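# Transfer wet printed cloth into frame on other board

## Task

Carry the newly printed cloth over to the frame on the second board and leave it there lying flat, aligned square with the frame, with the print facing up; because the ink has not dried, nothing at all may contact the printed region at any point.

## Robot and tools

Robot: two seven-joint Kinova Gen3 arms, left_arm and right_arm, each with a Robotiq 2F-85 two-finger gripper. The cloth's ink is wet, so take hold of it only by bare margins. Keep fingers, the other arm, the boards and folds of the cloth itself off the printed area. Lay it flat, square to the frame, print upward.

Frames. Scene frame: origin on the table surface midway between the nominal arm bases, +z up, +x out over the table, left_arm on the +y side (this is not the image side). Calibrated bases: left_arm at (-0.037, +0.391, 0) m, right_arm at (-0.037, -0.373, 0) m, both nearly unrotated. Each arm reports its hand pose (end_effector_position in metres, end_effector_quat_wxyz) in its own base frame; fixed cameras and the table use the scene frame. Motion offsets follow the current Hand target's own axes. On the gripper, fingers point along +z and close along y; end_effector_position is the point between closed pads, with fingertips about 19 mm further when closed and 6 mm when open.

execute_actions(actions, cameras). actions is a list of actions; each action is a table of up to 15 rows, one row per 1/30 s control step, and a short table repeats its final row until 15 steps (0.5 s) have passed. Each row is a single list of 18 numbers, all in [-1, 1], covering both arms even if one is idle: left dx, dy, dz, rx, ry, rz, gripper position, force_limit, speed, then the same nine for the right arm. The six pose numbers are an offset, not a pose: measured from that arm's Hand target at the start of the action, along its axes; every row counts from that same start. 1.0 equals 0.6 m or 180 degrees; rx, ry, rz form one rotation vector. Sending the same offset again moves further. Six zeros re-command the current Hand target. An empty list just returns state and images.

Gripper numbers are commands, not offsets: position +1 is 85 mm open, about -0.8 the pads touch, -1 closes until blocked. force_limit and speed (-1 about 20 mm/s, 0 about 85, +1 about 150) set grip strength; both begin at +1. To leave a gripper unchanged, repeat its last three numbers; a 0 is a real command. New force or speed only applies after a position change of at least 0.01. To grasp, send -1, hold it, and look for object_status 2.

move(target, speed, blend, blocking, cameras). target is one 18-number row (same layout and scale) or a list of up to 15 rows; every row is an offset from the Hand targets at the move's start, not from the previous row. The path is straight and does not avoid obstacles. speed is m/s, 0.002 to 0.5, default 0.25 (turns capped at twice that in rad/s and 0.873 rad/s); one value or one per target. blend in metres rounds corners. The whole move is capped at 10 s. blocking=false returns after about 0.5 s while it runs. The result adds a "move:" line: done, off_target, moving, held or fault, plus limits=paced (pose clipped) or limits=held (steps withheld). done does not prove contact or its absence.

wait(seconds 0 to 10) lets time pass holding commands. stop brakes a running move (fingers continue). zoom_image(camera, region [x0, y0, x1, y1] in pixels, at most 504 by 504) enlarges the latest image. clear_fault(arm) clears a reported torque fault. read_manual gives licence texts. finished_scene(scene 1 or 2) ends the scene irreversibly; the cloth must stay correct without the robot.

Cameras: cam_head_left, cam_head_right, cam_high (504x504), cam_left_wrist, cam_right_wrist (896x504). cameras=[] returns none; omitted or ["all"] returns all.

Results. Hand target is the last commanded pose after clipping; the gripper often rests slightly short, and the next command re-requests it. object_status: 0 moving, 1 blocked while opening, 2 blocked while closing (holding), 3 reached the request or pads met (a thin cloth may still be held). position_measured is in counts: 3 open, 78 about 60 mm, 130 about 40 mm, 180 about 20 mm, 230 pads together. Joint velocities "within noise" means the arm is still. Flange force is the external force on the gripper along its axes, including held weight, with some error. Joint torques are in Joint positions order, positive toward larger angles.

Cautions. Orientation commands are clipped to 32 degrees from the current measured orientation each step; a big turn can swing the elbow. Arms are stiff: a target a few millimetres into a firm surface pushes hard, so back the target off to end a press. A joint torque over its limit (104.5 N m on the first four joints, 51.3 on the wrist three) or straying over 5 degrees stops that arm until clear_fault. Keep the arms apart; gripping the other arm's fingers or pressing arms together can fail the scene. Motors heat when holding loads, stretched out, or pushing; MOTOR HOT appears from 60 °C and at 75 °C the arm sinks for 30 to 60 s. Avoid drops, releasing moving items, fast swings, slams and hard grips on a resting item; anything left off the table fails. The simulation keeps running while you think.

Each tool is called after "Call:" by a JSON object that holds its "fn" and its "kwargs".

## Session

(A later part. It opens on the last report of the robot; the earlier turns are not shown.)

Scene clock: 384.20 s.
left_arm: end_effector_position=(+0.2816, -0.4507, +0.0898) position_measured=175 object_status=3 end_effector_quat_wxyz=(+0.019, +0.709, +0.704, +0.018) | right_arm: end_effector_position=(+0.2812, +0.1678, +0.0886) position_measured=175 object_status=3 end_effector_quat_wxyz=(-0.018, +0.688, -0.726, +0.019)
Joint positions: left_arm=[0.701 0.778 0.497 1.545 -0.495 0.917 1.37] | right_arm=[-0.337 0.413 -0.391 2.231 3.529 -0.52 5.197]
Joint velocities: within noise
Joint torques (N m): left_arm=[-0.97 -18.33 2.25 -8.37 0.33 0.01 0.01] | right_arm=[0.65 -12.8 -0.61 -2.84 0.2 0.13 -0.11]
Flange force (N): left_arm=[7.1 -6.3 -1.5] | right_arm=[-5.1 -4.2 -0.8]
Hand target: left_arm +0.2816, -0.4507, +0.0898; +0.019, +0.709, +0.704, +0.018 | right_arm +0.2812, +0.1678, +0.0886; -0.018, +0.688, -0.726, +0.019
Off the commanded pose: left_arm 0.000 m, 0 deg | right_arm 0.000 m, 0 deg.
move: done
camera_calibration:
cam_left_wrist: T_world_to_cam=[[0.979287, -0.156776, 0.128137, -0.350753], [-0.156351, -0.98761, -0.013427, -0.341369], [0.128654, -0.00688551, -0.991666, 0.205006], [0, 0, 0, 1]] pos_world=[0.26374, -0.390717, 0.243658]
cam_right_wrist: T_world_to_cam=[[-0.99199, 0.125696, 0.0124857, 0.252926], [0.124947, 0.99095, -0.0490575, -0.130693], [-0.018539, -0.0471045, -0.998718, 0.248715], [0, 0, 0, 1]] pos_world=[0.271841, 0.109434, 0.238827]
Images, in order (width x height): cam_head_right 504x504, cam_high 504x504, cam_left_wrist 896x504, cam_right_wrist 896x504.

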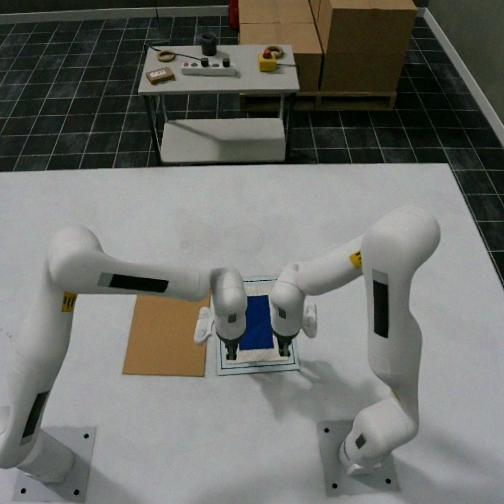

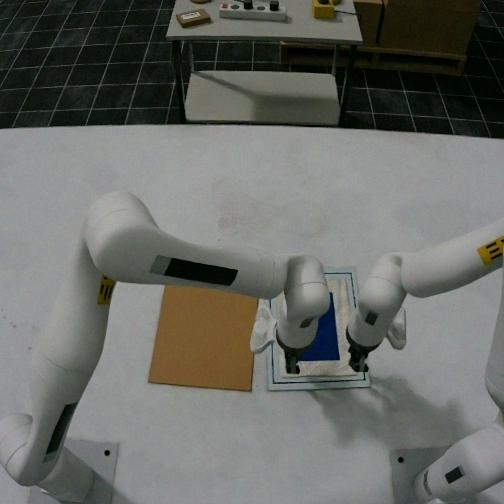

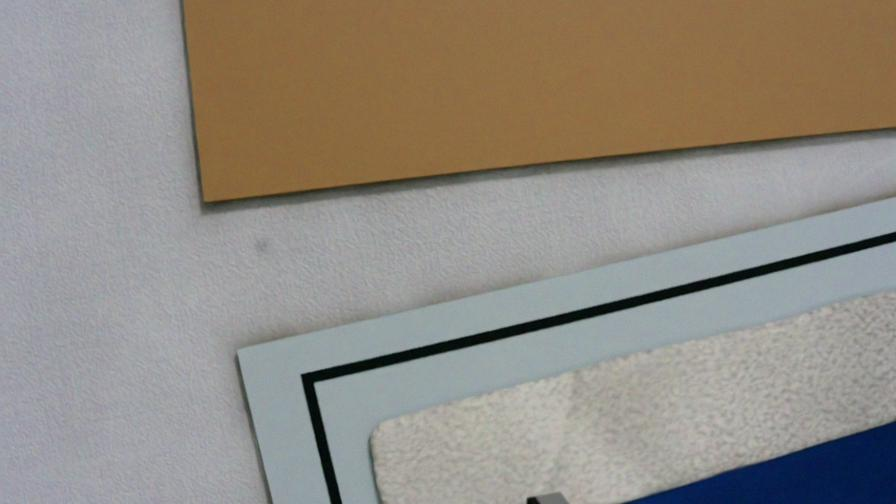

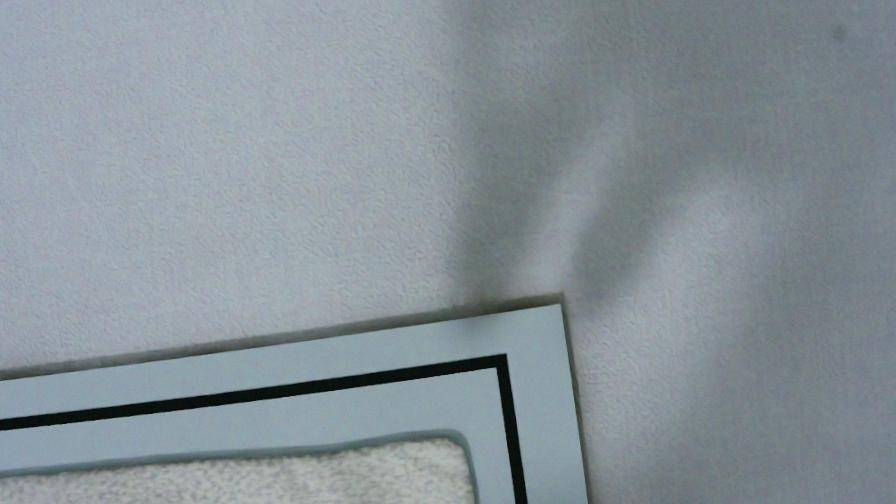

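Call:
{"fn": "move", "kwargs": {"target": [0.25,-0.0723,-0.2542,0,0,0,-0.365,-1,-1,0.2042,0.0595,-0.2535,0,0,0,-0.365,-1,-1], "speed": 0.2, "cameras": ["cam_high","cam_left_wrist","cam_right_wrist","cam_head_right","cam_head_left"]}}

Call:
{"fn": "zoom_image", "kwargs": {"camera": "cam_high", "region": [260, 262, 390, 392]}}

Call:
{"fn": "zoom_image", "kwargs": {"camera": "cam_head_right", "region": [205, 265, 315, 375]}}

Call:
{"fn": "zoom_image", "kwargs": {"camera": "cam_head_left", "region": [185, 268, 295, 378]}}

Scene clock: 392.17 s.
left_arm: end_effector_position=(+0.2313, -0.3002, +0.2396) position_measured=175 object_status=3 end_effector_quat_wxyz=(+0.019, +0.709, +0.704, +0.018) | right_arm: end_effector_position=(+0.2312, +0.0479, +0.2387) position_measured=175 object_status=3 end_effector_quat_wxyz=(-0.018, +0.688, -0.726, +0.019)
Joint positions: left_arm=[0.37 0.246 0.637 1.854 -0.215 1.068 1.085] | right_arm=[0.067 -0.127 -0.347 2.2 3.111 -1.013 5.966]
Joint velocities: within noise
Joint torques (N m): left_arm=[-0.9 -9.71 0.52 -9.58 0.36 -0.06 0.04] | right_arm=[0.67 -5.82 0.52 -6.32 0.2 0.21 -0.12]
Flange force (N): left_arm=[3.4 -5.6 1.9] | right_arm=[-2.6 -4.7 -3.3]
Hand target: left_arm +0.2313, -0.3002, +0.2397; +0.019, +0.709, +0.704, +0.018 | right_arm +0.2312, +0.0479, +0.2387; -0.018, +0.688, -0.726, +0.019
Off the commanded pose: left_arm 0.000 m, 0 deg | right_arm 0.000 m, 0 deg.
move: done
camera_calibration:
cam_left_wrist: T_world_to_cam=[[0.979256, -0.156969, 0.128136, -0.297245], [-0.156543, -0.987579, -0.013452, -0.198512], [0.128656, -0.00688577, -0.991665, 0.361151], [0, 0, 0, 1]] pos_world=[0.213539, -0.240217, 0.393558]
cam_right_wrist: T_world_to_cam=[[-0.99199, 0.125696, 0.0124857, 0.216524], [0.124947, 0.99095, -0.0490575, 0.00173268], [-0.018539, -0.0471045, -0.998718, 0.392048], [0, 0, 0, 1]] pos_world=[0.221841, -0.0104659, 0.388927]

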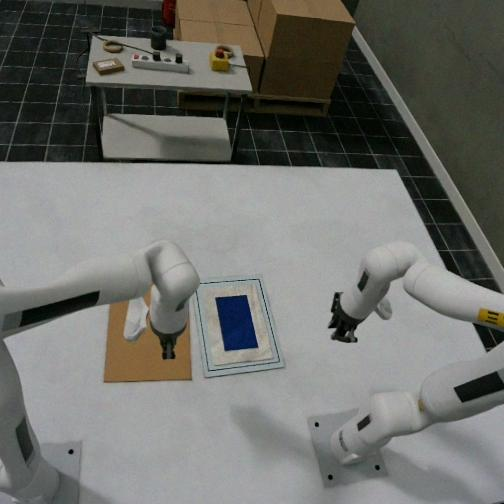

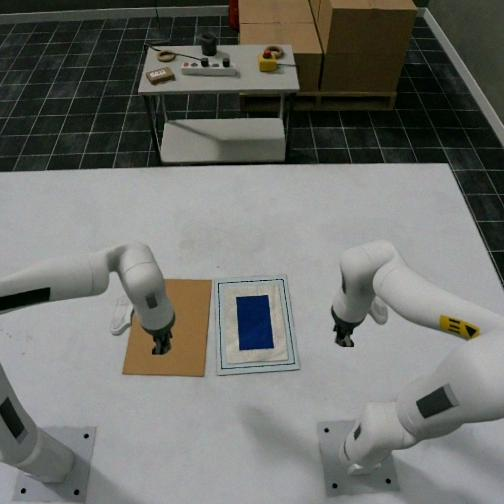

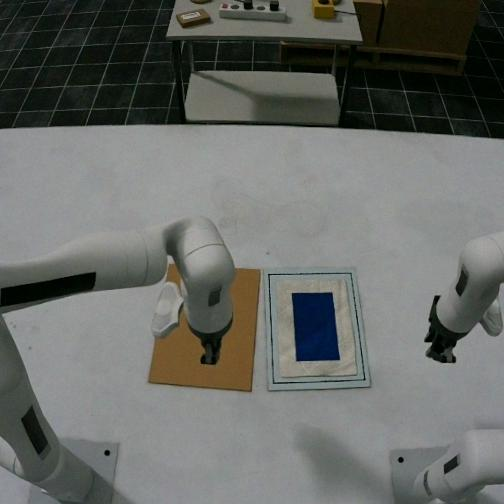

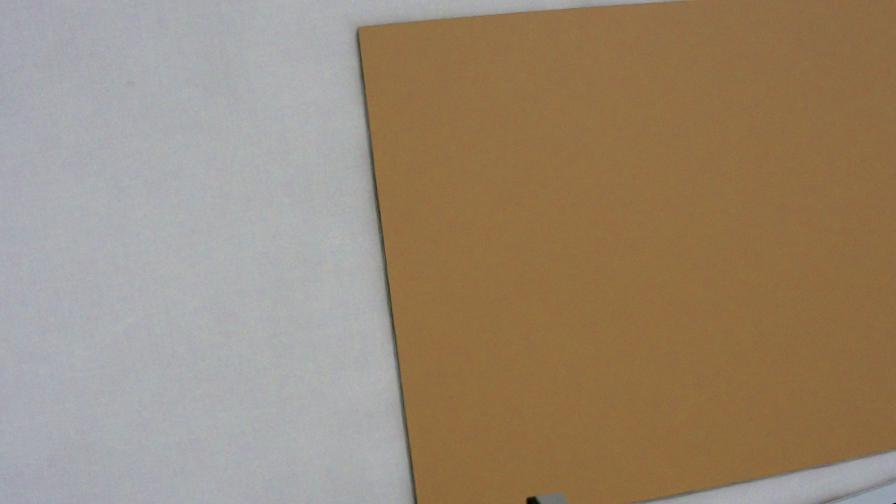

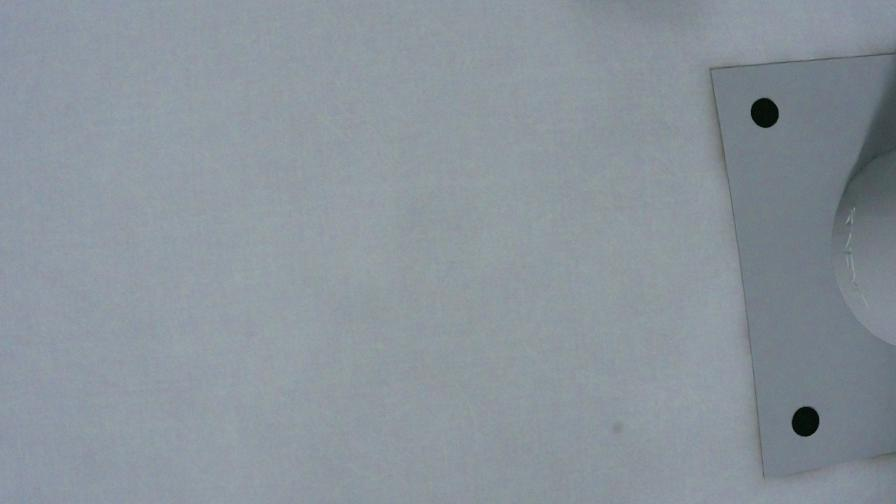

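Scaled by 3.877 from the camera's 504x504 image, which has a finer 720x720 frame.

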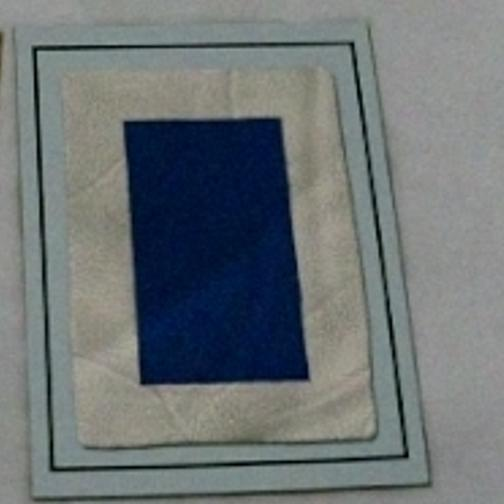

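Scaled by 4.582 from the camera's 504x504 image, which has a finer 720x720 frame.

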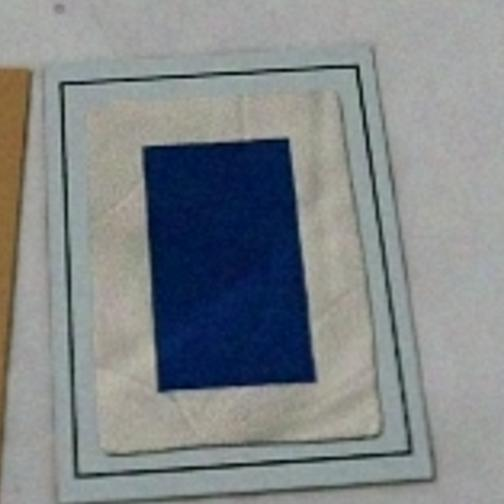

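Scaled by 4.582 from the camera's 504x504 image, which has a finer 720x720 frame.

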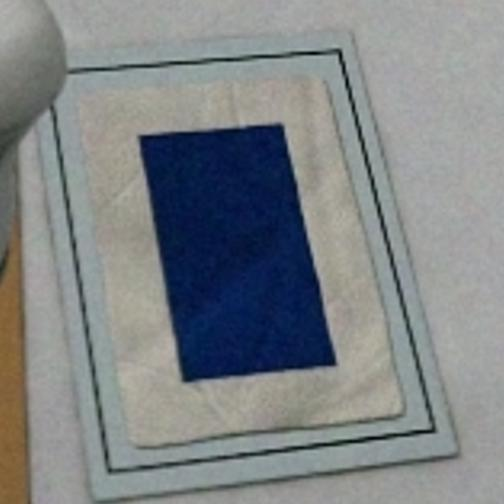

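Call:
{"fn": "zoom_image", "kwargs": {"camera": "cam_high", "region": [268, 345, 372, 395]}}

Call:
{"fn": "zoom_image", "kwargs": {"camera": "cam_head_right", "region": [215, 335, 305, 380]}}

Scaled by 4.846 from the camera's 504x504 image, which has a finer 720x720 frame.

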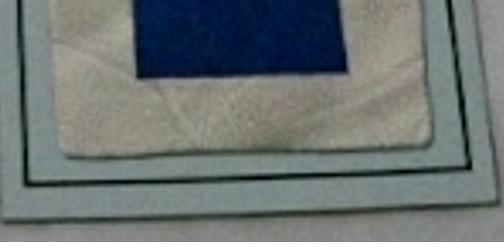

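Scaled by 5.600 from the camera's 504x504 image, which has a finer 720x720 frame.

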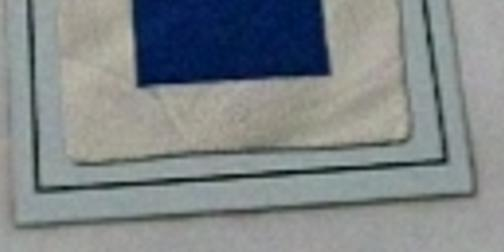

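Call:
{"fn": "finished_scene", "kwargs": {"scene": 2}}

The scene is finished: the task was done.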